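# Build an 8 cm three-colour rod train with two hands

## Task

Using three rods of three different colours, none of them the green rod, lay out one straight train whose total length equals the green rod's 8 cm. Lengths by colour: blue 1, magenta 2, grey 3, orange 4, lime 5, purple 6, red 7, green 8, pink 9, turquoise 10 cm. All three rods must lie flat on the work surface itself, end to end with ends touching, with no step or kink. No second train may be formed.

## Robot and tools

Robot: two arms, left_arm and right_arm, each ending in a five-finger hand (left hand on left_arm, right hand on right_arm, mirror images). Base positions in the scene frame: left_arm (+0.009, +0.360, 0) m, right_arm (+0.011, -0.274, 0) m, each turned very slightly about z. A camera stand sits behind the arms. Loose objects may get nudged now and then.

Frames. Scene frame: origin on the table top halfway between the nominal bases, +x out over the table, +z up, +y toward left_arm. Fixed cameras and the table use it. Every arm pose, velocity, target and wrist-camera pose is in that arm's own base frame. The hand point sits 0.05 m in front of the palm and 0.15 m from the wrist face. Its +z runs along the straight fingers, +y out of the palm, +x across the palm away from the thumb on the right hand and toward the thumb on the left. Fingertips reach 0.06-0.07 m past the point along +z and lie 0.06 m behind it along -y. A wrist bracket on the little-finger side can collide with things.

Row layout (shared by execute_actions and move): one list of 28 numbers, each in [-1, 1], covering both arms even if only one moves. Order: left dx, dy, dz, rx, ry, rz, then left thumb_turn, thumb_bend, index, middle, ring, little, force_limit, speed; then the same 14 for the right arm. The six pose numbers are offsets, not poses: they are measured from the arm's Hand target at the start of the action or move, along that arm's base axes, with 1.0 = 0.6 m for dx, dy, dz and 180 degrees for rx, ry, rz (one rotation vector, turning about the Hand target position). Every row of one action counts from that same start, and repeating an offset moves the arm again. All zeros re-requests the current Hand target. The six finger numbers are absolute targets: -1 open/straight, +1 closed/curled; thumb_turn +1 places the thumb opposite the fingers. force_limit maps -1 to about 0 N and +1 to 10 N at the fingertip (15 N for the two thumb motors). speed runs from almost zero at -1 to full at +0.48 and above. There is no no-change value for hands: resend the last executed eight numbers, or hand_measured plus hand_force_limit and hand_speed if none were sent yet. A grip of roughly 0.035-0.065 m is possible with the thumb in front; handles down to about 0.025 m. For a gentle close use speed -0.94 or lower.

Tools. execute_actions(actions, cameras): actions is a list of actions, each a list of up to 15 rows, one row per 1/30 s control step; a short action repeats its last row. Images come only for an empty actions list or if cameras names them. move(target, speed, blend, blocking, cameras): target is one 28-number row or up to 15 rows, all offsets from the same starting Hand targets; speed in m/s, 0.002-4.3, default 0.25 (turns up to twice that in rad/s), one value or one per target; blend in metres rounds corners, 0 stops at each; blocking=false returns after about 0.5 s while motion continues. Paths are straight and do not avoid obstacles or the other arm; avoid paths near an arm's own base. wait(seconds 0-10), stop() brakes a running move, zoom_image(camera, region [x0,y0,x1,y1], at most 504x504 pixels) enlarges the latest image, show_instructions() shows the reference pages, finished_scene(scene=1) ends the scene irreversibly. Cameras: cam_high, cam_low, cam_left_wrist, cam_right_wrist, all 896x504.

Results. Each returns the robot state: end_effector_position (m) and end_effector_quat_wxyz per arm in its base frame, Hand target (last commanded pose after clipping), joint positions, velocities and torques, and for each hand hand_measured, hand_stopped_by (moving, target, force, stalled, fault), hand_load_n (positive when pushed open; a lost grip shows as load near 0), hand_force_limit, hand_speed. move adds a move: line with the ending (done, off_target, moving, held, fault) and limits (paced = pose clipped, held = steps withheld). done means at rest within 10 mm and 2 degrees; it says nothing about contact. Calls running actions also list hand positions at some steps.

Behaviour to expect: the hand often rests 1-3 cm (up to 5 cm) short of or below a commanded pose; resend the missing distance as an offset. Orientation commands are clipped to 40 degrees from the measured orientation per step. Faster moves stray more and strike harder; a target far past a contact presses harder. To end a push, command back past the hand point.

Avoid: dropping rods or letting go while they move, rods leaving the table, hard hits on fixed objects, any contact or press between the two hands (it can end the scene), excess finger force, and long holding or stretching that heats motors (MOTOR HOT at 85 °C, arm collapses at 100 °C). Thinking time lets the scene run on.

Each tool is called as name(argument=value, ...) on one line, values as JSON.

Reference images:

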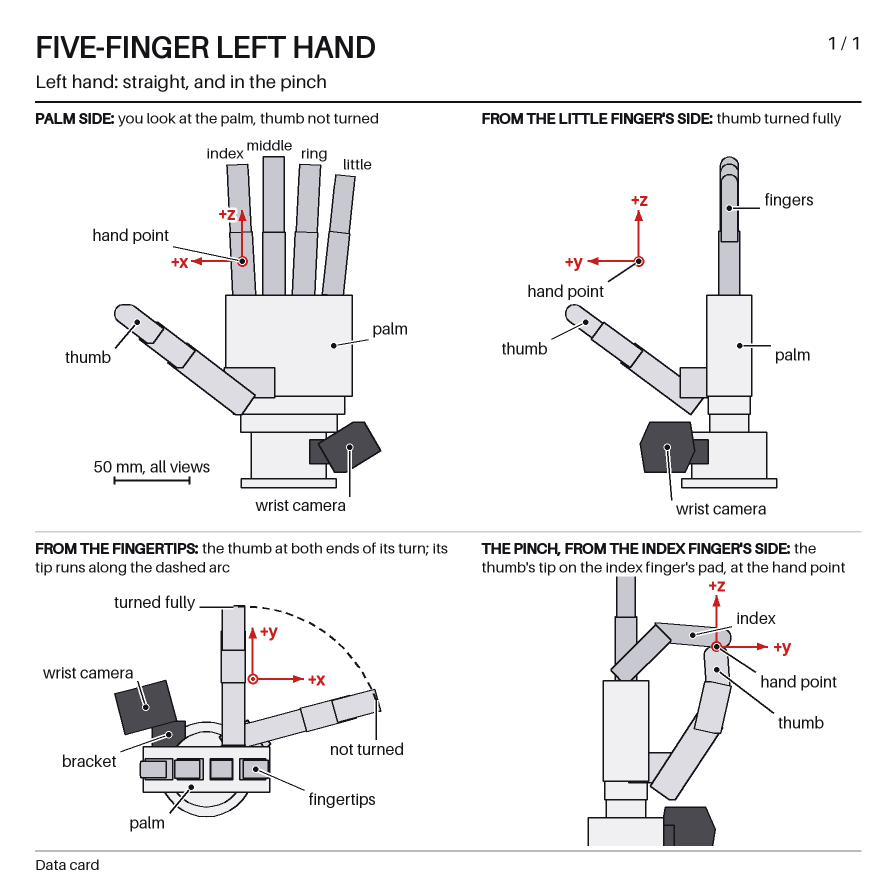

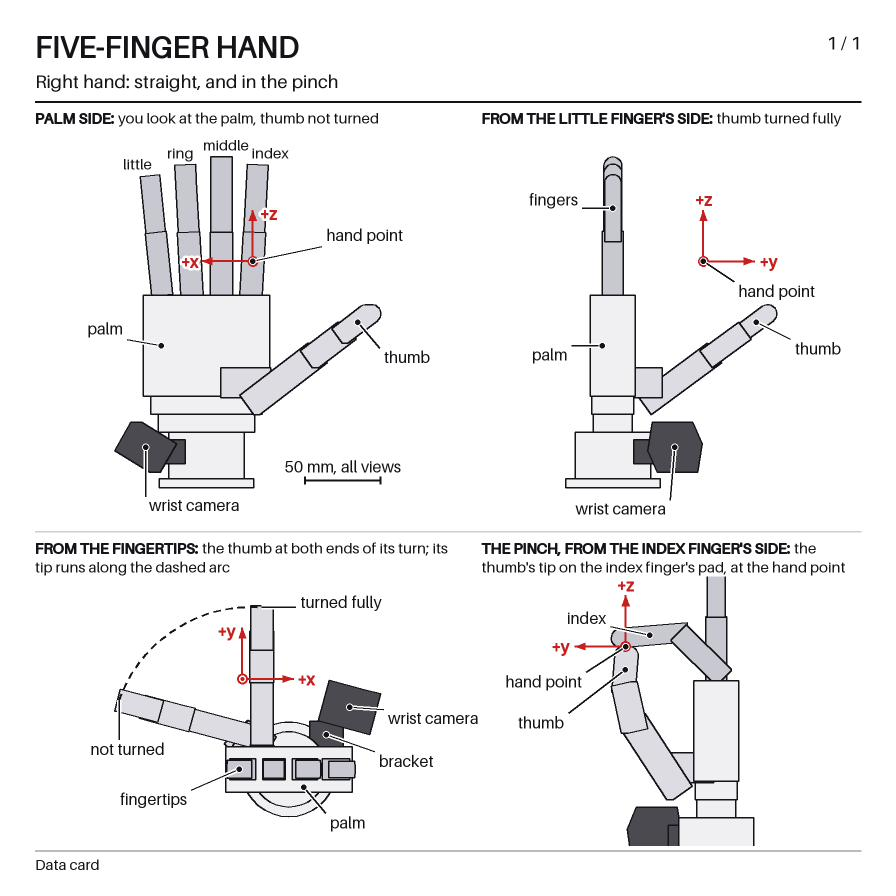

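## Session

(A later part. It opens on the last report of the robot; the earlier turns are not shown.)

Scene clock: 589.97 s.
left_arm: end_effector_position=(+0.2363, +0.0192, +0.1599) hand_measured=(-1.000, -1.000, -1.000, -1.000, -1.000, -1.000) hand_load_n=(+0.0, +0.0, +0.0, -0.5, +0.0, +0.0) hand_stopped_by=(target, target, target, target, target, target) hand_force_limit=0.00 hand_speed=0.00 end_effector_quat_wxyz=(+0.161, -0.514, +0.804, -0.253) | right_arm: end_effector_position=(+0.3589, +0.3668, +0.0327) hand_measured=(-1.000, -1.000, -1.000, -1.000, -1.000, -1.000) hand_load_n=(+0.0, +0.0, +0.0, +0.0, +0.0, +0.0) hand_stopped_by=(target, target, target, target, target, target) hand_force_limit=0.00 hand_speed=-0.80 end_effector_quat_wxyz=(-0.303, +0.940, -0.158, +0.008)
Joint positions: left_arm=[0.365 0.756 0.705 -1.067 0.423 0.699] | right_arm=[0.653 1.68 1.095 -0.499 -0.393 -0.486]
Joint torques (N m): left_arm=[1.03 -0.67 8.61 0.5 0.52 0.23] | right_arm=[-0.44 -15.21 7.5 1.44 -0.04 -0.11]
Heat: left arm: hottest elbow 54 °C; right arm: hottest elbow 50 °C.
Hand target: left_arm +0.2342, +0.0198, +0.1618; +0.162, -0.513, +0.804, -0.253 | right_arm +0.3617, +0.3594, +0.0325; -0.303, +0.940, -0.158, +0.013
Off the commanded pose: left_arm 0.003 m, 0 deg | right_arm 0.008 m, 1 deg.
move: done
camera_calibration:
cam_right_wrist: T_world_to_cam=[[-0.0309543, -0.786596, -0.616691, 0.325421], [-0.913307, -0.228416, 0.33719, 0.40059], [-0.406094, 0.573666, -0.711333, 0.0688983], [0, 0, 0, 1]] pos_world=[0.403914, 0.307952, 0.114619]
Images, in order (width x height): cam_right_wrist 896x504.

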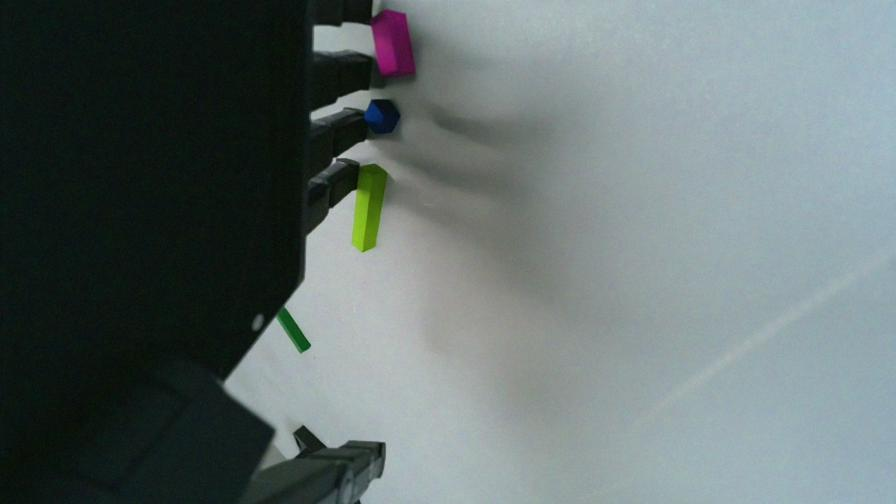

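move(target=[[0, 0, 0, 0, 0, 0, -1, -1, -1, -1, -1, -1, 0.0, 0.0, 0.0142, 0.0457, 0.07, 0, 0, 0, -1, -1, -1, -1, -1, -1, 0.0, -0.8],[0, 0, 0, 0, 0, 0, -1, -1, -1, -1, -1, -1, 0.0, 0.0, 0.0142, 0.0457, 0.07, 0, 0, 0, -1, -1, -1, -1, -1, 1, 0.0, 0.0],[0, 0, 0, 0, 0, 0, -1, -1, -1, -1, -1, -1, 0.0, 0.0, -0.0112, 0.0553, 0.07, 0, 0, 0, -1, -1, -1, -1, -1, 1, 0.0, 0.0],[0, 0, 0, 0, 0, 0, -1, -1, -1, -1, -1, -1, 0.0, 0.0, -0.0112, 0.0553, 0.0, 0, 0, 0, -1, -1, -1, -1, -1, 1, 0.0, 0.0]], speed=[0.08, 0.08, 0.08, 0.06], cameras=["cam_right_wrist"])

zoom_image(camera="cam_right_wrist", region=[300, 0, 660, 260])

Scene clock: 611.90 s.
left_arm: end_effector_position=(+0.2363, +0.0192, +0.1599) hand_measured=(-1.000, -1.000, -1.000, -1.000, -1.000, -1.000) hand_load_n=(+0.0, +0.0, +0.0, +0.0, +0.0, +0.0) hand_stopped_by=(target, target, target, target, target, target) hand_force_limit=0.00 hand_speed=0.00 end_effector_quat_wxyz=(+0.161, -0.514, +0.804, -0.253) | right_arm: end_effector_position=(+0.3544, +0.3871, +0.0358) hand_measured=(-1.000, -1.000, -1.000, -1.000, -1.000, +1.000) hand_load_n=(+0.0, -0.5, +0.0, +0.0, +0.0, +0.0) hand_stopped_by=(target, target, target, target, target, target) hand_force_limit=0.00 hand_speed=0.00 end_effector_quat_wxyz=(-0.300, +0.941, -0.157, +0.012)
Joint positions: left_arm=[0.365 0.756 0.705 -1.067 0.423 0.699] | right_arm=[0.695 1.693 1.122 -0.499 -0.365 -0.45]
Joint torques (N m): left_arm=[1.2 -0.85 8.72 0.49 0.52 0.23] | right_arm=[1.14 -13.86 8.84 1.87 0.02 0.11]
Heat: left arm: hottest elbow 52 °C; right arm: hottest elbow 50 °C.
Hand target: left_arm +0.2342, +0.0198, +0.1618; +0.162, -0.513, +0.804, -0.253 | right_arm +0.3550, +0.3925, +0.0323; -0.302, +0.940, -0.158, +0.013
Off the commanded pose: left_arm 0.003 m, 0 deg | right_arm 0.006 m, 0 deg.
move: done; target 2's new numbers were sent with right_arm's hand 0.030 m and 2 deg from that target
camera_calibration:
cam_right_wrist: T_world_to_cam=[[-0.0277412, -0.79045, -0.611898, 0.343352], [-0.915921, -0.225092, 0.332298, 0.399962], [-0.400398, 0.569668, -0.717746, 0.0573877], [0, 0, 0, 1]] pos_world=[0.398836, 0.328739, 0.11838]
Images, in order (width x height): cam_right_wrist 896x504.

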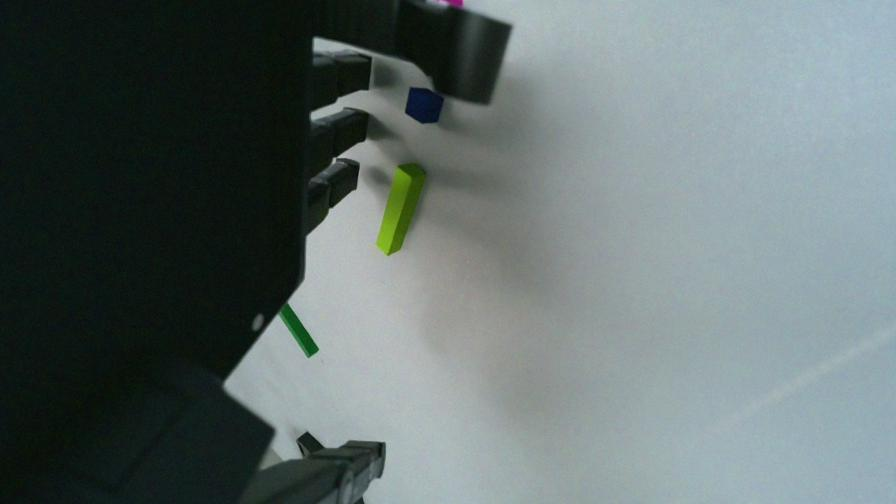

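Scaled by 1.400 from the camera's 896x504 image, which has a finer 1280x720 frame.

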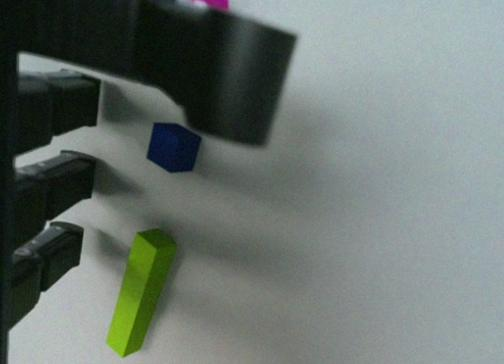

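move(target=[[0, 0, 0, 0, 0, 0, -1, -1, -1, -1, -1, -1, 0.0, 0.0, -0.012, -0.026, 0.0, 0, 0, 0, -1, -1, -1, -1, -1, 1, 0.0, 0.0],[0, 0, 0, 0, 0, 0, -1, -1, -1, -1, -1, -1, 0.0, 0.0, -0.0167, -0.045, 0.0, 0, 0, 0, -1, -1, -1, -1, -1, 1, 0.0, 0.0]], speed=[0.05, 0.05], cameras=["cam_right_wrist"])

zoom_image(camera="cam_right_wrist", region=[300, 0, 660, 260])

Scene clock: 617.23 s.
left_arm: end_effector_position=(+0.2363, +0.0192, +0.1599) hand_measured=(-1.000, -1.000, -1.000, -1.000, -1.000, -1.000) hand_load_n=(-0.5, +0.0, +0.0, +0.0, +0.0, +0.0) hand_stopped_by=(target, target, target, target, target, target) hand_force_limit=0.00 hand_speed=0.00 end_effector_quat_wxyz=(+0.161, -0.514, +0.804, -0.253) | right_arm: end_effector_position=(+0.3425, +0.3720, +0.0326) hand_measured=(-1.000, -1.000, -1.000, -1.000, -1.000, +1.000) hand_load_n=(+0.0, +0.0, +0.0, +0.5, +0.0, +0.0) hand_stopped_by=(target, target, target, target, target, target) hand_force_limit=0.00 hand_speed=0.00 end_effector_quat_wxyz=(-0.303, +0.940, -0.159, +0.008)
Joint positions: left_arm=[0.365 0.756 0.705 -1.067 0.423 0.699] | right_arm=[0.683 1.656 1.062 -0.478 -0.378 -0.456]
Joint torques (N m): left_arm=[1.08 -1.08 8.83 0.47 0.54 0.22] | right_arm=[-0.32 -14.74 7.62 1.35 -0.04 -0.11]
Heat: left arm: hottest elbow 51 °C; right arm: hottest elbow 50 °C.
Hand target: left_arm +0.2342, +0.0198, +0.1618; +0.162, -0.513, +0.804, -0.253 | right_arm +0.3451, +0.3655, +0.0324; -0.303, +0.940, -0.159, +0.013
Off the commanded pose: left_arm 0.003 m, 0 deg | right_arm 0.007 m, 0 deg.
move: done
camera_calibration:
cam_right_wrist: T_world_to_cam=[[-0.0317693, -0.786497, -0.616776, 0.329154], [-0.914079, -0.226746, 0.336223, 0.386526], [-0.40429, 0.574464, -0.711717, 0.058257], [0, 0, 0, 1]] pos_world=[0.387325, 0.313055, 0.114518]
Images, in order (width x height): cam_right_wrist 896x504.

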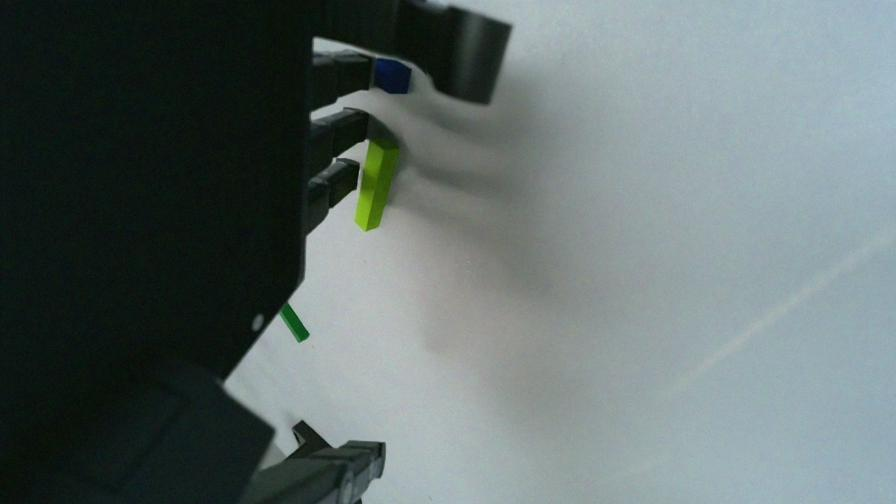

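Scaled by 1.400 from the camera's 896x504 image, which has a finer 1280x720 frame.

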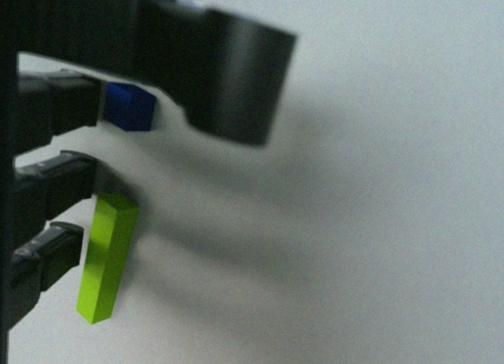

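move(target=[[0, 0, 0, 0, 0, 0, -1, -1, -1, -1, -1, -1, 0.0, 0.0, 0.017, 0.05, 0.12, 0, 0, 0, -1, -1, -1, -1, -1, 1, 0.0, 0.0],[0.160, -0.2, 0.07, 0, 0, 0, -1, -1, -1, -1, -1, -1, 0.0, 0.0, -0.075, -0.359, 0.163, 0, 0, -0.083, -1, -1, -1, -1, -1, 1, 0.0, 0.0],[0.160, -0.2, 0.07, 0, 0, 0, -1, -1, -1, -1, -1, -1, 0.0, 0.0, -0.075, -0.359, 0.163, 0, 0, -0.083, -1, -1, -1, -1, -1, -1, 0.0, 0.0]], speed=[0.1, 0.25, 0.25], cameras=["cam_high", "cam_left_wrist"])

zoom_image(camera="cam_high", region=[430, 200, 490, 260])

zoom_image(camera="cam_left_wrist", region=[420, 100, 580, 260])

Scene clock: 627.60 s.
left_arm: end_effector_position=(+0.3134, -0.0963, +0.1842) hand_measured=(-1.000, -1.000, -1.000, -1.000, -1.000, -1.000) hand_load_n=(+0.0, +0.0, +0.0, +0.0, +0.0, +0.0) hand_stopped_by=(target, target, target, target, target, target) hand_force_limit=0.00 hand_speed=0.00 end_effector_quat_wxyz=(+0.143, -0.517, +0.810, -0.237) | right_arm: end_effector_position=(+0.3010, +0.1501, +0.1280) hand_measured=(-1.000, -1.000, -1.000, -1.000, -1.000, -1.000) hand_load_n=(+0.0, +0.0, +0.0, +0.0, +0.0, +0.0) hand_stopped_by=(target, target, target, target, target, target) hand_force_limit=0.00 hand_speed=0.00 end_effector_quat_wxyz=(-0.298, +0.910, -0.284, +0.053)
Joint positions: left_arm=[-0.153 0.975 0.874 -0.93 0.162 0.237] | right_arm=[0.238 1.12 0.814 -0.832 -0.45 -0.626]
Joint torques (N m): left_arm=[0.38 -2.84 12.19 1.54 0 0.02] | right_arm=[0.73 -6.53 9.95 0.81 -0.32 -0.09]
Heat: left arm: hottest elbow 52 °C; right arm: hottest elbow 50 °C.
Hand target: left_arm +0.3302, -0.1001, +0.2038; +0.162, -0.513, +0.804, -0.253 | right_arm +0.3001, +0.1502, +0.1303; -0.298, +0.911, -0.279, +0.052
Off the commanded pose: left_arm 0.026 m, 3 deg | right_arm 0.002 m, 1 deg.
move: off_target (left_arm)
camera_calibration:
cam_left_wrist: T_world_to_cam=[[0.654536, -0.518714, 0.550017, -0.363394], [-0.747233, -0.554514, 0.366274, 0.108431], [0.115001, -0.65073, -0.75055, 0.153624], [0, 0, 0, 1]] pos_world=[0.301211, -0.0284031, 0.27546]
Images, in order (width x height): cam_high 896x504, cam_left_wrist 896x504.

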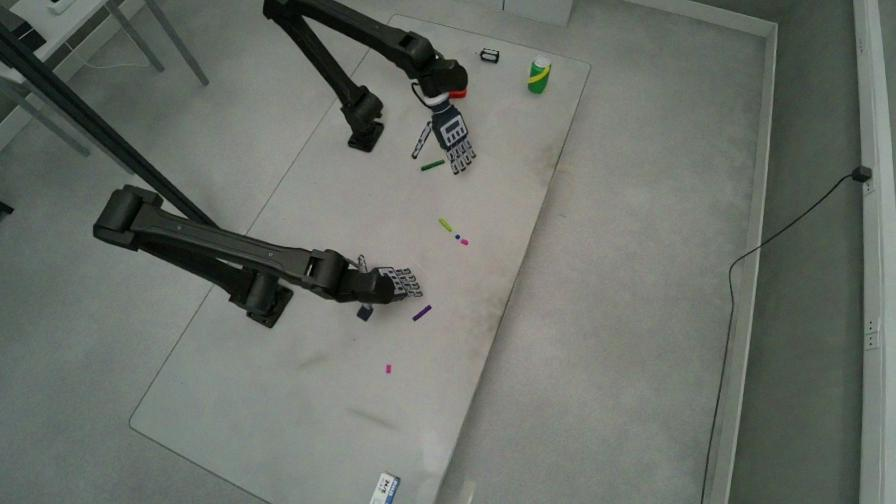

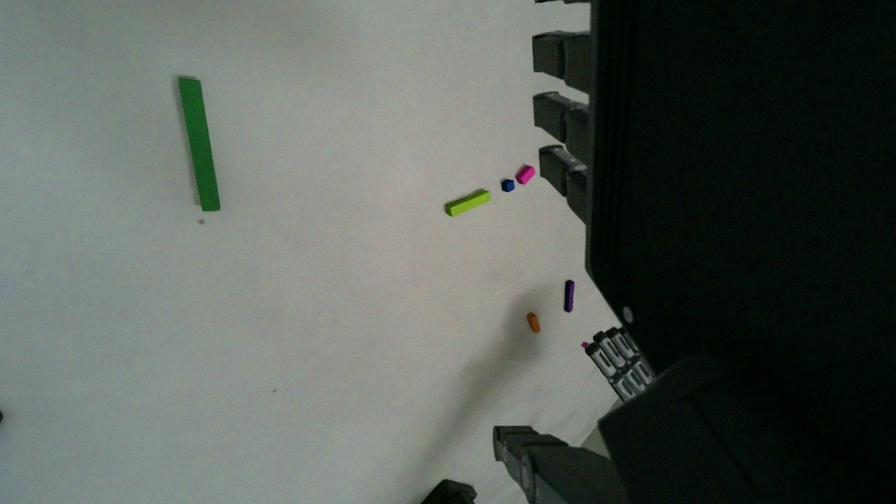

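Scaled by 8.400 from the camera's 896x504 image, which has a finer 1280x720 frame.

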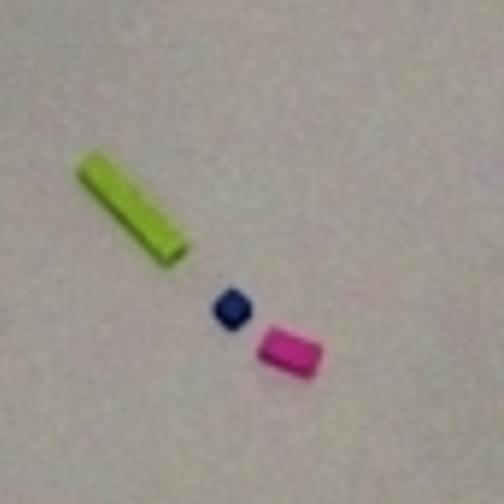

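Scaled by 3.150 from the camera's 896x504 image, which has a finer 1280x720 frame.

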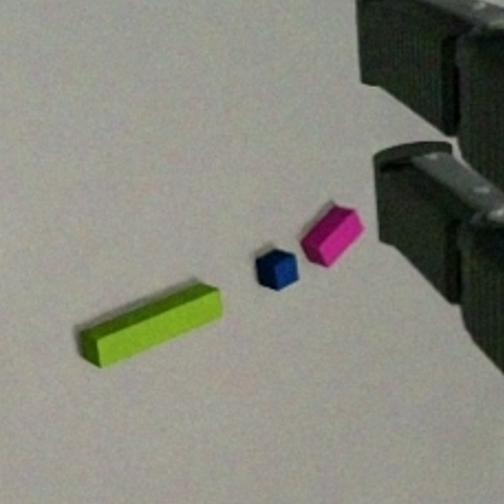

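move(target=[[-0.16, 0.2, -0.07, 0, 0, 0, -1, -1, -1, -1, -1, -1, 0.0, 0.0, 0.138, 0.455, -0.017, 0, 0, 0.083, -1, -1, 1, 1, -1, -1, 0.0, 0.0],[-0.16, 0.2, -0.07, 0, 0, 0, -1, -1, -1, -1, -1, -1, 0.0, 0.0, 0.125, 0.415, -0.163, 0, 0, 0.083, -1, -1, 1, 1, -1, -1, 0.0, 0.0]], speed=[0.2, 0.08], cameras=["cam_low", "cam_right_wrist"])

zoom_image(camera="cam_right_wrist", region=[300, 0, 660, 260])

Scene clock: 652.93 s.
left_arm: end_effector_position=(+0.2363, +0.0198, +0.1602) hand_measured=(-1.000, -1.000, -1.000, -1.000, -1.000, -1.000) hand_load_n=(+0.0, +0.0, +0.0, +0.0, +0.0, -0.5) hand_stopped_by=(target, target, target, target, target, target) hand_force_limit=0.00 hand_speed=0.00 end_effector_quat_wxyz=(+0.162, -0.515, +0.803, -0.253) | right_arm: end_effector_position=(+0.3677, +0.3995, +0.0359) hand_measured=(-1.000, -1.000, +1.000, +1.000, -1.000, -1.000) hand_load_n=(+0.0, +0.0, +0.0, +0.0, +0.0, +0.0) hand_stopped_by=(target, target, target, target, target, target) hand_force_limit=0.00 hand_speed=0.00 end_effector_quat_wxyz=(-0.299, +0.941, -0.160, +0.009)
Joint positions: left_arm=[0.367 0.755 0.705 -1.066 0.423 0.699] | right_arm=[0.696 1.737 1.184 -0.522 -0.365 -0.444]
Joint torques (N m): left_arm=[1.08 -0.56 8.69 0.47 0.53 0.25] | right_arm=[-0.21 -14.68 8.95 1.85 -0.26 -0.1]
Motor temperatures (°C): left_arm=[32 35 55 27 27 27] | right_arm=[29 37 51 31 29 28]
Heat: left arm: hottest elbow 55 °C; right arm: hottest elbow 51 °C.
Hand target: left_arm +0.2342, +0.0199, +0.1617; +0.162, -0.513, +0.804, -0.253 | right_arm +0.3752, +0.3990, +0.0324; -0.303, +0.940, -0.159, +0.013
Off the commanded pose: left_arm 0.003 m, 0 deg | right_arm 0.008 m, 1 deg.
move: done
camera_calibration:
cam_right_wrist: T_world_to_cam=[[-0.0352905, -0.791986, -0.609519, 0.35691], [-0.914248, -0.220734, 0.339747, 0.412296], [-0.403616, 0.569241, -0.716281, 0.056981], [0, 0, 0, 1]] pos_world=[0.412535, 0.341239, 0.118281]
Images, in order (width x height): cam_low 896x504, cam_right_wrist 896x504.

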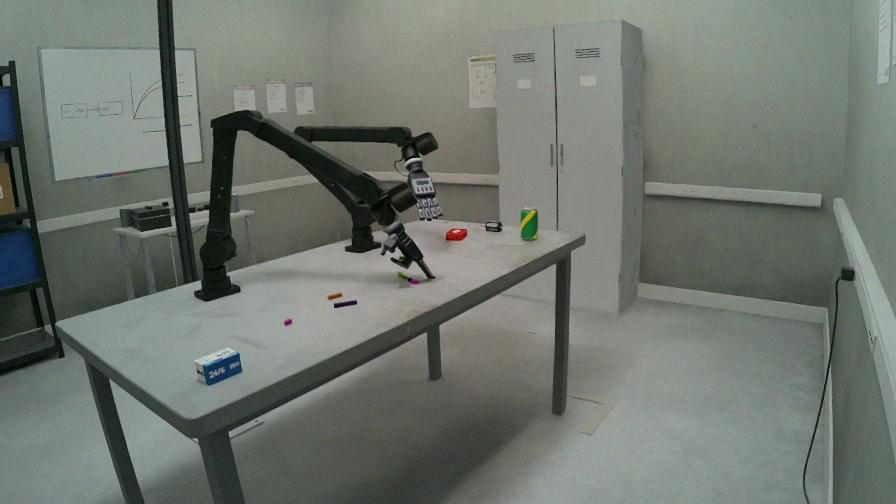

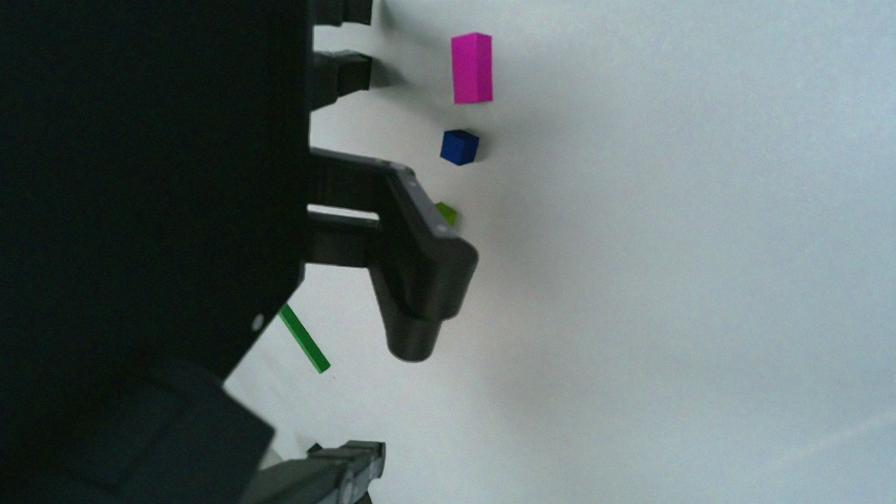

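Scaled by 1.400 from the camera's 896x504 image, which has a finer 1280x720 frame.

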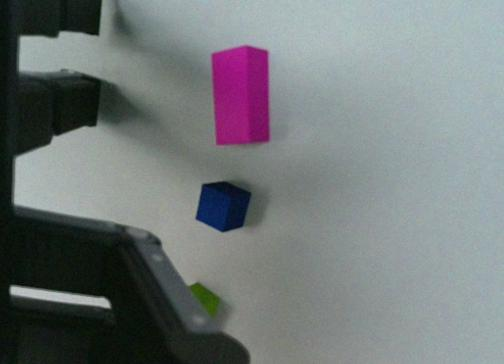

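move(target=[[0, 0, 0, 0, 0, 0, -1, -1, -1, -1, -1, -1, 0.0, 0.0, -0.0235, -0.0645, 0.0, 0, 0, 0, -1, -1, 1, 1, -1, -1, 0.0, 0.0]], speed=[0.05], cameras=["cam_right_wrist"])

zoom_image(camera="cam_right_wrist", region=[300, 0, 660, 260])

Scene clock: 663.33 s.
left_arm: end_effector_position=(+0.2363, +0.0198, +0.1602) hand_measured=(-1.000, -1.000, -1.000, -1.000, -1.000, -1.000) hand_load_n=(-0.5, +0.0, +0.0, +0.0, +0.0, +0.0) hand_stopped_by=(target, target, target, target, target, target) hand_force_limit=0.00 hand_speed=0.00 end_effector_quat_wxyz=(+0.162, -0.515, +0.803, -0.253) | right_arm: end_effector_position=(+0.3577, +0.3660, +0.0311) hand_measured=(-1.000, -1.000, +1.000, +1.000, -1.000, -1.000) hand_load_n=(+0.0, +0.0, +0.0, +0.0, +0.0, +0.0) hand_stopped_by=(target, target, target, target, target, target) hand_force_limit=0.00 hand_speed=0.00 end_effector_quat_wxyz=(-0.301, +0.941, -0.158, +0.007)
Joint positions: left_arm=[0.367 0.755 0.705 -1.066 0.423 0.699] | right_arm=[0.654 1.681 1.092 -0.5 -0.391 -0.487]
Joint torques (N m): left_arm=[0.73 -0.67 8.68 0.61 0.52 0.25] | right_arm=[-0.26 -15.33 7.69 1.46 -0.08 -0.09]
Heat: left arm: hottest elbow 54 °C; right arm: hottest elbow 51 °C.
Hand target: left_arm +0.2342, +0.0199, +0.1617; +0.162, -0.513, +0.804, -0.253 | right_arm +0.3611, +0.3604, +0.0324; -0.303, +0.940, -0.159, +0.013
Off the commanded pose: left_arm 0.003 m, 0 deg | right_arm 0.007 m, 1 deg.
move: done
camera_calibration:
cam_right_wrist: T_world_to_cam=[[-0.031235, -0.789253, -0.613273, 0.324798], [-0.912803, -0.227447, 0.339204, 0.399293], [-0.407205, 0.570393, -0.713328, 0.0694697], [0, 0, 0, 1]] pos_world=[0.402909, 0.307541, 0.113303]
Images, in order (width x height): cam_right_wrist 896x504.

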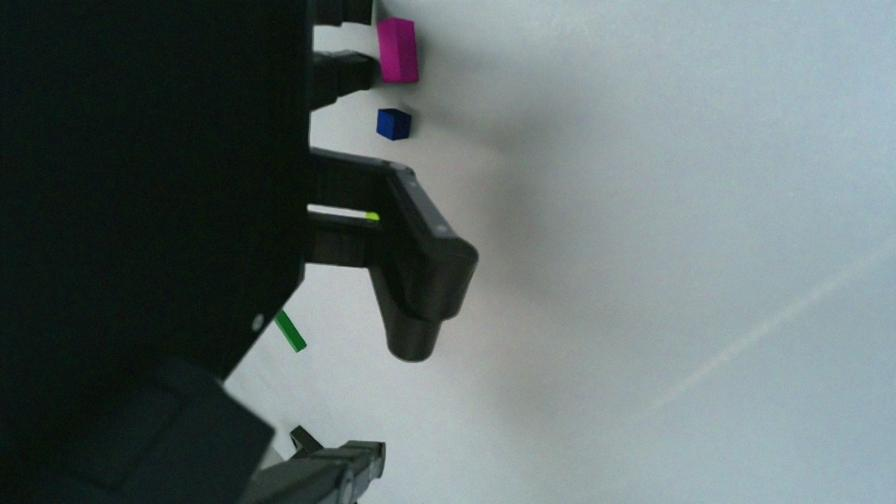

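Scaled by 1.400 from the camera's 896x504 image, which has a finer 1280x720 frame.

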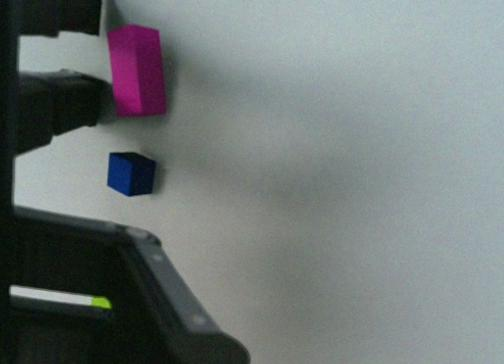

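zoom_image(camera="cam_right_wrist", region=[310, 0, 440, 100])

Scaled by 3.877 from the camera's 896x504 image, which has a finer 1280x720 frame.

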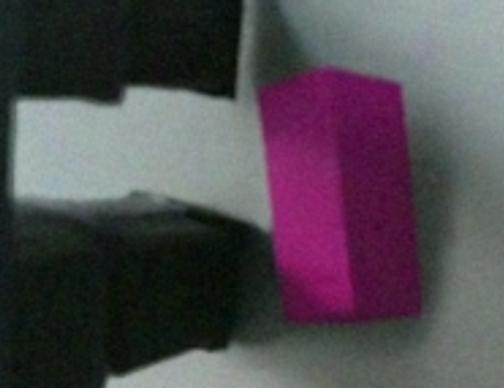

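move(target=[[0, 0, 0, 0, 0, 0, -1, -1, -1, -1, -1, -1, 0.0, 0.0, -0.0017, -0.0072, 0.0, 0, 0, 0, -1, -1, 1, 1, -1, -1, 0.0, 0.0]], speed=[0.05], cameras=["cam_right_wrist"])

zoom_image(camera="cam_right_wrist", region=[310, 0, 440, 150])

Scene clock: 675.30 s.
left_arm: end_effector_position=(+0.2363, +0.0198, +0.1602) hand_measured=(-1.000, -1.000, -1.000, -1.000, -1.000, -1.000) hand_load_n=(-0.5, +0.0, +0.0, +0.0, +0.5, +0.0) hand_stopped_by=(target, target, target, target, target, target) hand_force_limit=0.00 hand_speed=0.00 end_effector_quat_wxyz=(+0.162, -0.515, +0.803, -0.253) | right_arm: end_effector_position=(+0.3567, +0.3626, +0.0310) hand_measured=(-1.000, -1.000, +1.000, +1.000, -1.000, -1.000) hand_load_n=(+0.0, -0.5, +0.0, +0.0, +0.5, +0.0) hand_stopped_by=(target, target, target, target, target, target) hand_force_limit=0.00 hand_speed=0.00 end_effector_quat_wxyz=(-0.301, +0.941, -0.157, +0.007)
Joint positions: left_arm=[0.367 0.755 0.705 -1.066 0.423 0.699] | right_arm=[0.65 1.675 1.084 -0.499 -0.393 -0.493]
Joint torques (N m): left_arm=[1.03 -0.97 8.77 0.58 0.54 0.25] | right_arm=[-0.26 -15.21 7.57 1.42 -0.08 -0.07]
Heat: left arm: hottest elbow 53 °C; right arm: hottest elbow 49 °C.
Hand target: left_arm +0.2342, +0.0199, +0.1617; +0.162, -0.513, +0.804, -0.253 | right_arm +0.3600, +0.3562, +0.0325; -0.303, +0.940, -0.159, +0.013
Off the commanded pose: left_arm 0.003 m, 0 deg | right_arm 0.007 m, 1 deg.
move: done
camera_calibration:
cam_right_wrist: T_world_to_cam=[[-0.0291549, -0.789161, -0.613494, 0.321262], [-0.912614, -0.22937, 0.338417, 0.398346], [-0.407782, 0.569749, -0.713512, 0.0713617], [0, 0, 0, 1]] pos_world=[0.402002, 0.304238, 0.113202]
Images, in order (width x height): cam_right_wrist 896x504.

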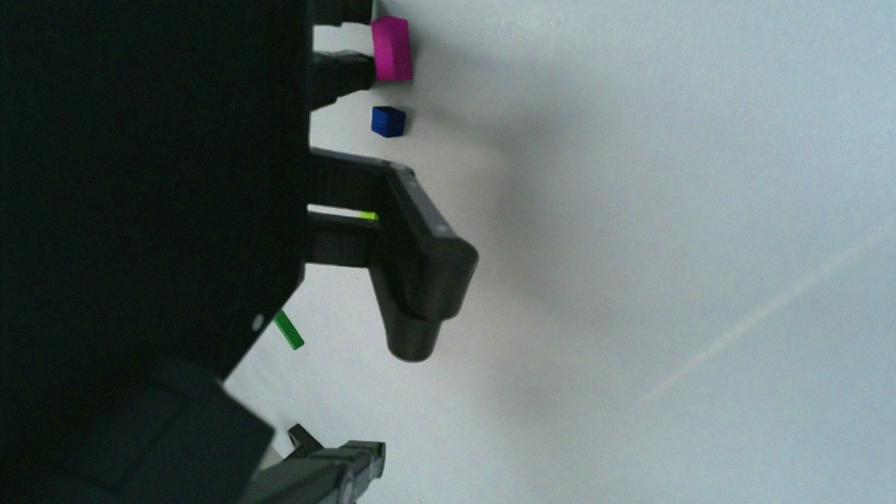

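Scaled by 3.360 from the camera's 896x504 image, which has a finer 1280x720 frame.

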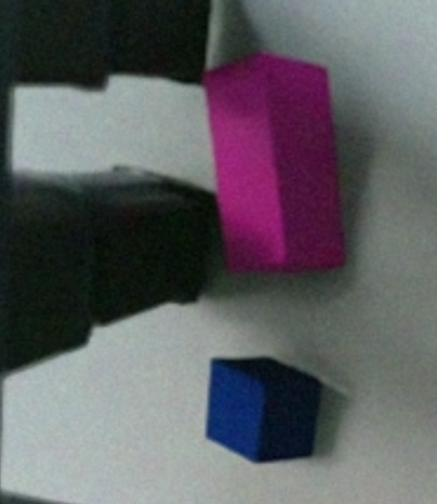

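move(target=[[0, 0, 0, 0, 0, 0, -1, -1, -1, -1, -1, -1, 0.0, 0.0, -0.0017, -0.0062, 0.0, 0, 0, 0, -1, -1, 1, 1, -1, -1, 0.0, 0.0]], speed=[0.05], cameras=["cam_right_wrist"])

zoom_image(camera="cam_right_wrist", region=[310, 0, 440, 150])

Scene clock: 678.27 s.
left_arm: end_effector_position=(+0.2363, +0.0198, +0.1602) hand_measured=(-1.000, -1.000, -1.000, -1.000, -1.000, -1.000) hand_load_n=(+0.0, +0.0, +0.0, +0.0, +0.0, +0.0) hand_stopped_by=(target, target, target, target, target, target) hand_force_limit=0.00 hand_speed=0.00 end_effector_quat_wxyz=(+0.162, -0.515, +0.803, -0.253) | right_arm: end_effector_position=(+0.3557, +0.3589, +0.0309) hand_measured=(-1.000, -1.000, +1.000, +1.000, -1.000, -1.000) hand_load_n=(+0.0, +0.0, +0.0, +0.0, +0.5, +0.0) hand_stopped_by=(target, target, target, target, target, target) hand_force_limit=0.00 hand_speed=0.00 end_effector_quat_wxyz=(-0.301, +0.941, -0.157, +0.007)
Joint positions: left_arm=[0.367 0.755 0.705 -1.066 0.423 0.699] | right_arm=[0.645 1.668 1.075 -0.499 -0.396 -0.498]
Joint torques (N m): left_arm=[0.85 -0.79 8.76 0.61 0.51 0.24] | right_arm=[-0.32 -15.15 7.56 1.4 -0.08 -0.07]
Heat: left arm: hottest elbow 53 °C; right arm: hottest elbow 49 °C.
Hand target: left_arm +0.2342, +0.0199, +0.1617; +0.162, -0.513, +0.804, -0.253 | right_arm +0.3590, +0.3524, +0.0324; -0.303, +0.940, -0.159, +0.013
Off the commanded pose: left_arm 0.003 m, 0 deg | right_arm 0.007 m, 1 deg.
move: done
camera_calibration:
cam_right_wrist: T_world_to_cam=[[-0.0292038, -0.789285, -0.613333, 0.318225], [-0.912479, -0.229451, 0.338724, 0.396496], [-0.408079, 0.569545, -0.713505, 0.0730576], [0, 0, 0, 1]] pos_world=[0.400901, 0.300537, 0.113002]
Images, in order (width x height): cam_right_wrist 896x504.

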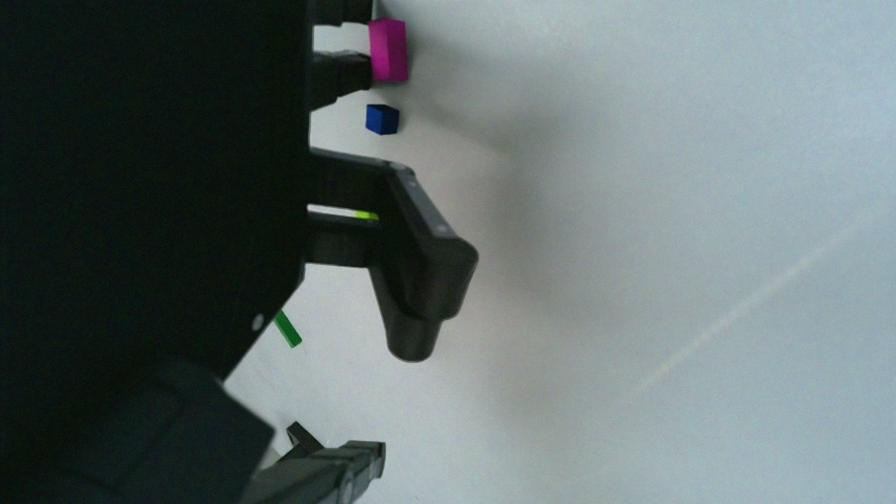

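Scaled by 3.360 from the camera's 896x504 image, which has a finer 1280x720 frame.

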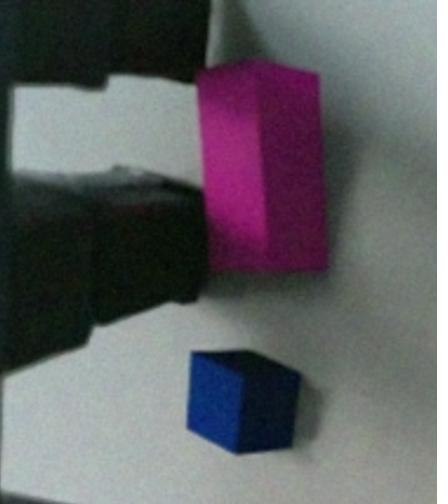

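move(target=[[0, 0, 0, 0, 0, 0, -1, -1, -1, -1, -1, -1, 0.0, 0.0, 0.017, 0.05, 0.12, 0, 0, 0, -1, -1, 1, 1, -1, -1, 0.0, 0.0],[0.160, -0.2, 0.07, 0, 0, -0.0194, -1, -1, -1, -1, -1, -1, 0.0, 0.0, -0.098, -0.337, 0.163, 0, 0, -0.083, -1, -1, 1, 1, -1, -1, 0.0, 0.0],[0.160, -0.2, 0.07, 0, 0, -0.0194, -1, -1, -1, -1, -1, -1, 0.0, 0.0, -0.098, -0.337, 0.163, 0, 0, -0.083, -1, -1, -1, -1, -1, -1, 0.0, 0.0]], speed=[0.1, 0.25, 0.25], cameras=["cam_high", "cam_left_wrist"])

zoom_image(camera="cam_high", region=[430, 200, 490, 260])

zoom_image(camera="cam_left_wrist", region=[420, 100, 580, 260])

Scene clock: 687.30 s.
left_arm: end_effector_position=(+0.3135, -0.0964, +0.1845) hand_measured=(-1.000, -1.000, -1.000, -1.000, -1.000, -1.000) hand_load_n=(+0.0, +0.0, +0.0, +0.0, +0.0, +0.0) hand_stopped_by=(target, target, target, target, target, target) hand_force_limit=0.00 hand_speed=0.00 end_effector_quat_wxyz=(+0.135, -0.492, +0.825, -0.243) | right_arm: end_effector_position=(+0.3009, +0.1501, +0.1281) hand_measured=(-1.000, -1.000, -1.000, -1.000, -1.000, -1.000) hand_load_n=(+0.0, +0.0, +0.0, +0.0, +0.0, +0.0) hand_stopped_by=(target, target, target, target, target, target) hand_force_limit=0.00 hand_speed=0.00 end_effector_quat_wxyz=(-0.298, +0.910, -0.284, +0.053)
Joint positions: left_arm=[-0.143 0.985 0.882 -0.938 0.201 0.298] | right_arm=[0.238 1.119 0.814 -0.832 -0.45 -0.626]
Joint torques (N m): left_arm=[0.38 -2.96 12.12 1.57 0.04 0.05] | right_arm=[0.67 -6.42 10.02 0.83 -0.32 -0.1]
Heat: left arm: hottest elbow 52 °C; right arm: hottest elbow 48 °C.
Hand target: left_arm +0.3302, -0.1001, +0.2038; +0.154, -0.489, +0.819, -0.258 | right_arm +0.3002, +0.1501, +0.1302; -0.298, +0.911, -0.279, +0.052
Off the commanded pose: left_arm 0.026 m, 3 deg | right_arm 0.002 m, 1 deg.
move: off_target (left_arm)
camera_calibration:
cam_left_wrist: T_world_to_cam=[[0.622076, -0.555589, 0.551673, -0.357337], [-0.779364, -0.506823, 0.368405, 0.122533], [0.0749189, -0.659129, -0.748288, 0.164993], [0, 0, 0, 1]] pos_world=[0.305428, -0.0276782, 0.275453]
Images, in order (width x height): cam_high 896x504, cam_left_wrist 896x504.

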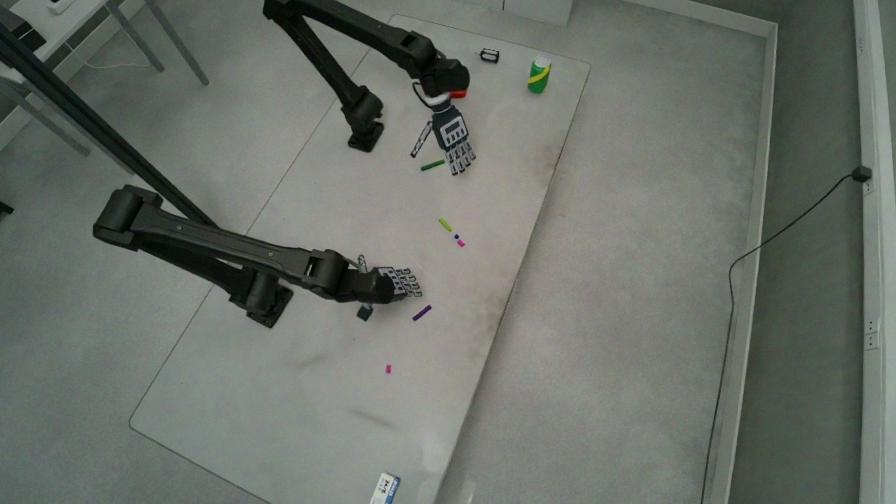

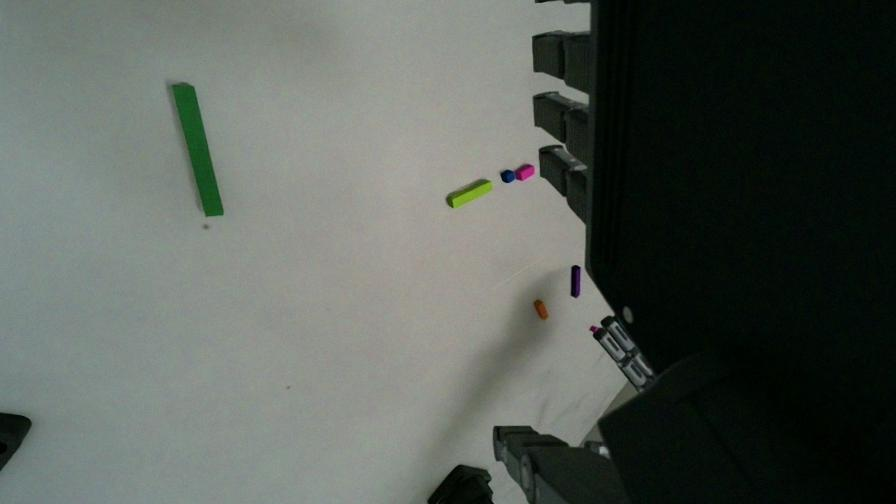

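Scaled by 8.400 from the camera's 896x504 image, which has a finer 1280x720 frame.

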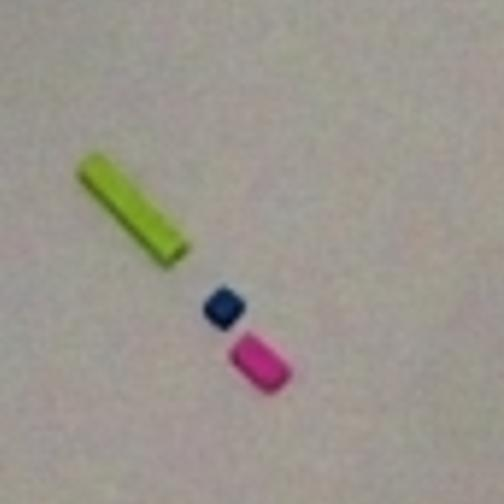

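Scaled by 3.150 from the camera's 896x504 image, which has a finer 1280x720 frame.

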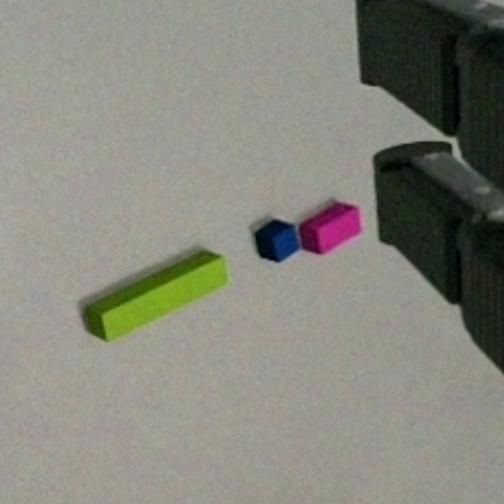

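move(target=[[-0.16, 0.2, -0.07, 0, 0, 0, -1, -1, -1, -1, -1, -1, 0.0, 0.0, 0.0635, 0.471, -0.017, 0, 0, 0.083, -1, -1, -1, -1, -1, -1, 0.0, 0.0],[-0.16, 0.2, -0.07, 0, 0, 0, -1, -1, -1, -1, -1, -1, 0.0, 0.0, 0.0585, 0.431, -0.1595, 0, 0, 0.083, -1, -1, -1, -1, -1, -1, 0.0, 0.0]], speed=[0.2, 0.08], cameras=["cam_right_wrist"])

zoom_image(camera="cam_right_wrist", region=[300, 0, 660, 260])

Scene clock: 710.27 s.
left_arm: end_effector_position=(+0.2363, +0.0197, +0.1601) hand_measured=(-1.000, -1.000, -1.000, -1.000, -1.000, -1.000) hand_load_n=(+0.0, +0.0, -0.5, +0.0, +0.0, +0.0) hand_stopped_by=(target, target, target, target, target, target) hand_force_limit=0.00 hand_speed=0.00 end_effector_quat_wxyz=(+0.154, -0.490, +0.818, -0.258) | right_arm: end_effector_position=(+0.3279, +0.4086, +0.0376) hand_measured=(-1.000, -1.000, -1.000, -1.000, -1.000, -1.000) hand_load_n=(+0.0, +0.0, +0.0, +0.0, +0.0, +0.0) hand_stopped_by=(target, target, target, target, target, target) hand_force_limit=0.00 hand_speed=0.00 end_effector_quat_wxyz=(-0.298, +0.941, -0.160, +0.009)
Joint positions: left_arm=[0.372 0.775 0.715 -1.085 0.451 0.765] | right_arm=[0.763 1.679 1.108 -0.483 -0.332 -0.382]
Joint torques (N m): left_arm=[1.03 -1.14 8.66 0.46 0.55 0.24] | right_arm=[-0.15 -13.68 8.99 1.91 -0.24 -0.11]
Heat: left arm: hottest elbow 51 °C; right arm: hottest elbow 51 °C.
Hand target: left_arm +0.2343, +0.0198, +0.1618; +0.154, -0.488, +0.819, -0.258 | right_arm +0.3352, +0.4088, +0.0345; -0.302, +0.940, -0.158, +0.013
Off the commanded pose: left_arm 0.003 m, 0 deg | right_arm 0.008 m, 1 deg.
move: done
camera_calibration:
cam_right_wrist: T_world_to_cam=[[-0.0352951, -0.792414, -0.608962, 0.363891], [-0.91421, -0.220544, 0.33997, 0.377199], [-0.4037, 0.568719, -0.716649, 0.0372833], [0, 0, 0, 1]] pos_world=[0.372734, 0.350337, 0.120078]
Images, in order (width x height): cam_right_wrist 896x504.

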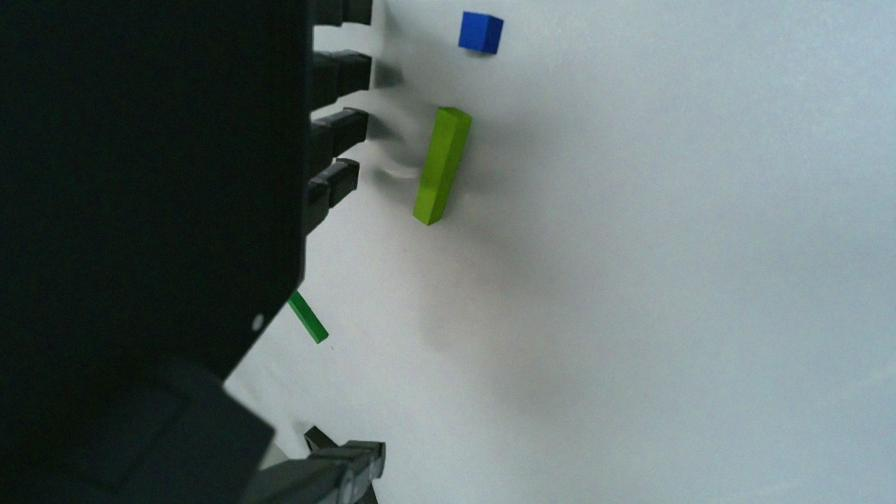

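Scaled by 1.400 from the camera's 896x504 image, which has a finer 1280x720 frame.

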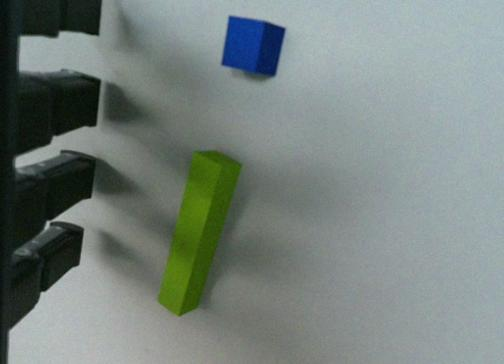

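move(target=[[0, 0, 0, 0, 0, 0, -1, -1, -1, -1, -1, -1, 0.0, 0.0, -0.0215, -0.061, 0.0, 0, 0, 0, -1, -1, -1, -1, -1, -1, 0.0, 0.0]], speed=[0.05], cameras=["cam_right_wrist"])

zoom_image(camera="cam_right_wrist", region=[300, 0, 480, 240])

Scene clock: 718.40 s.
left_arm: end_effector_position=(+0.2363, +0.0197, +0.1601) hand_measured=(-1.000, -1.000, -1.000, -1.000, -1.000, -1.000) hand_load_n=(+0.0, +0.0, +0.0, +0.0, +0.0, +0.0) hand_stopped_by=(target, target, target, target, target, target) hand_force_limit=0.00 hand_speed=0.00 end_effector_quat_wxyz=(+0.154, -0.490, +0.818, -0.258) | right_arm: end_effector_position=(+0.3185, +0.3770, +0.0331) hand_measured=(-1.000, -1.000, -1.000, -1.000, -1.000, -1.000) hand_load_n=(+0.0, +0.0, -0.5, +0.5, +0.0, +0.0) hand_stopped_by=(target, target, target, target, target, target) hand_force_limit=0.00 hand_speed=0.00 end_effector_quat_wxyz=(-0.300, +0.941, -0.160, +0.007)
Joint positions: left_arm=[0.372 0.775 0.715 -1.085 0.451 0.765] | right_arm=[0.725 1.623 1.021 -0.463 -0.356 -0.417]
Joint torques (N m): left_arm=[0.73 -1.03 8.73 0.5 0.54 0.23] | right_arm=[-0.21 -14.21 7.77 1.51 -0.08 -0.09]
Heat: left arm: hottest elbow 51 °C; right arm: hottest elbow 50 °C.
Hand target: left_arm +0.2343, +0.0198, +0.1618; +0.154, -0.488, +0.819, -0.258 | right_arm +0.3224, +0.3722, +0.0346; -0.303, +0.940, -0.158, +0.013
Off the commanded pose: left_arm 0.003 m, 0 deg | right_arm 0.006 m, 1 deg.
move: done
camera_calibration:
cam_right_wrist: T_world_to_cam=[[-0.0351247, -0.790035, -0.612055, 0.334944], [-0.912665, -0.224177, 0.341742, 0.363992], [-0.407196, 0.570604, -0.713163, 0.0484993], [0, 0, 0, 1]] pos_world=[0.363716, 0.318543, 0.115201]
Images, in order (width x height): cam_right_wrist 896x504.

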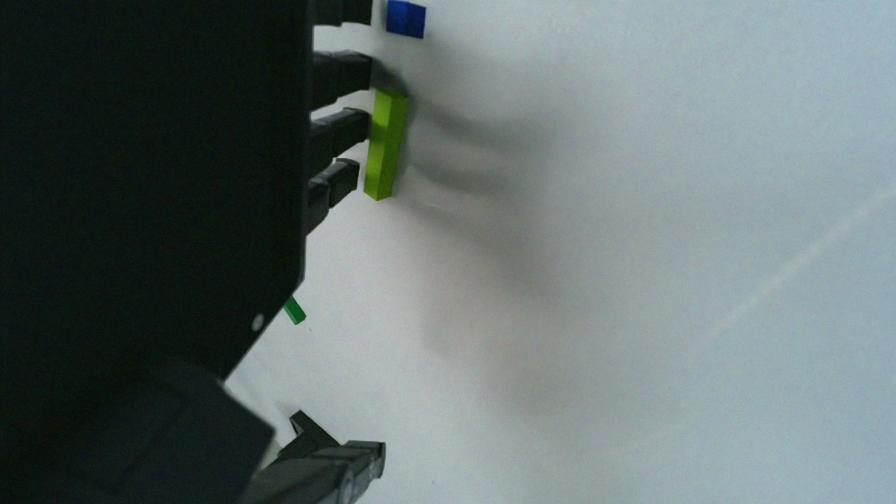

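Scaled by 2.100 from the camera's 896x504 image, which has a finer 1280x720 frame.

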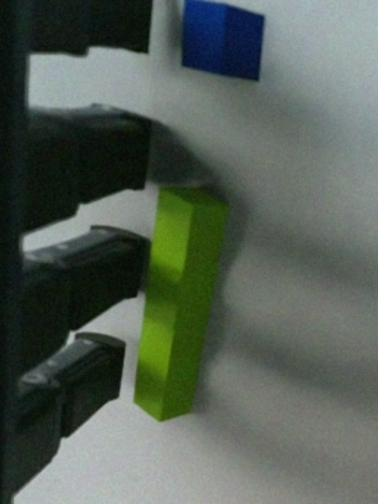

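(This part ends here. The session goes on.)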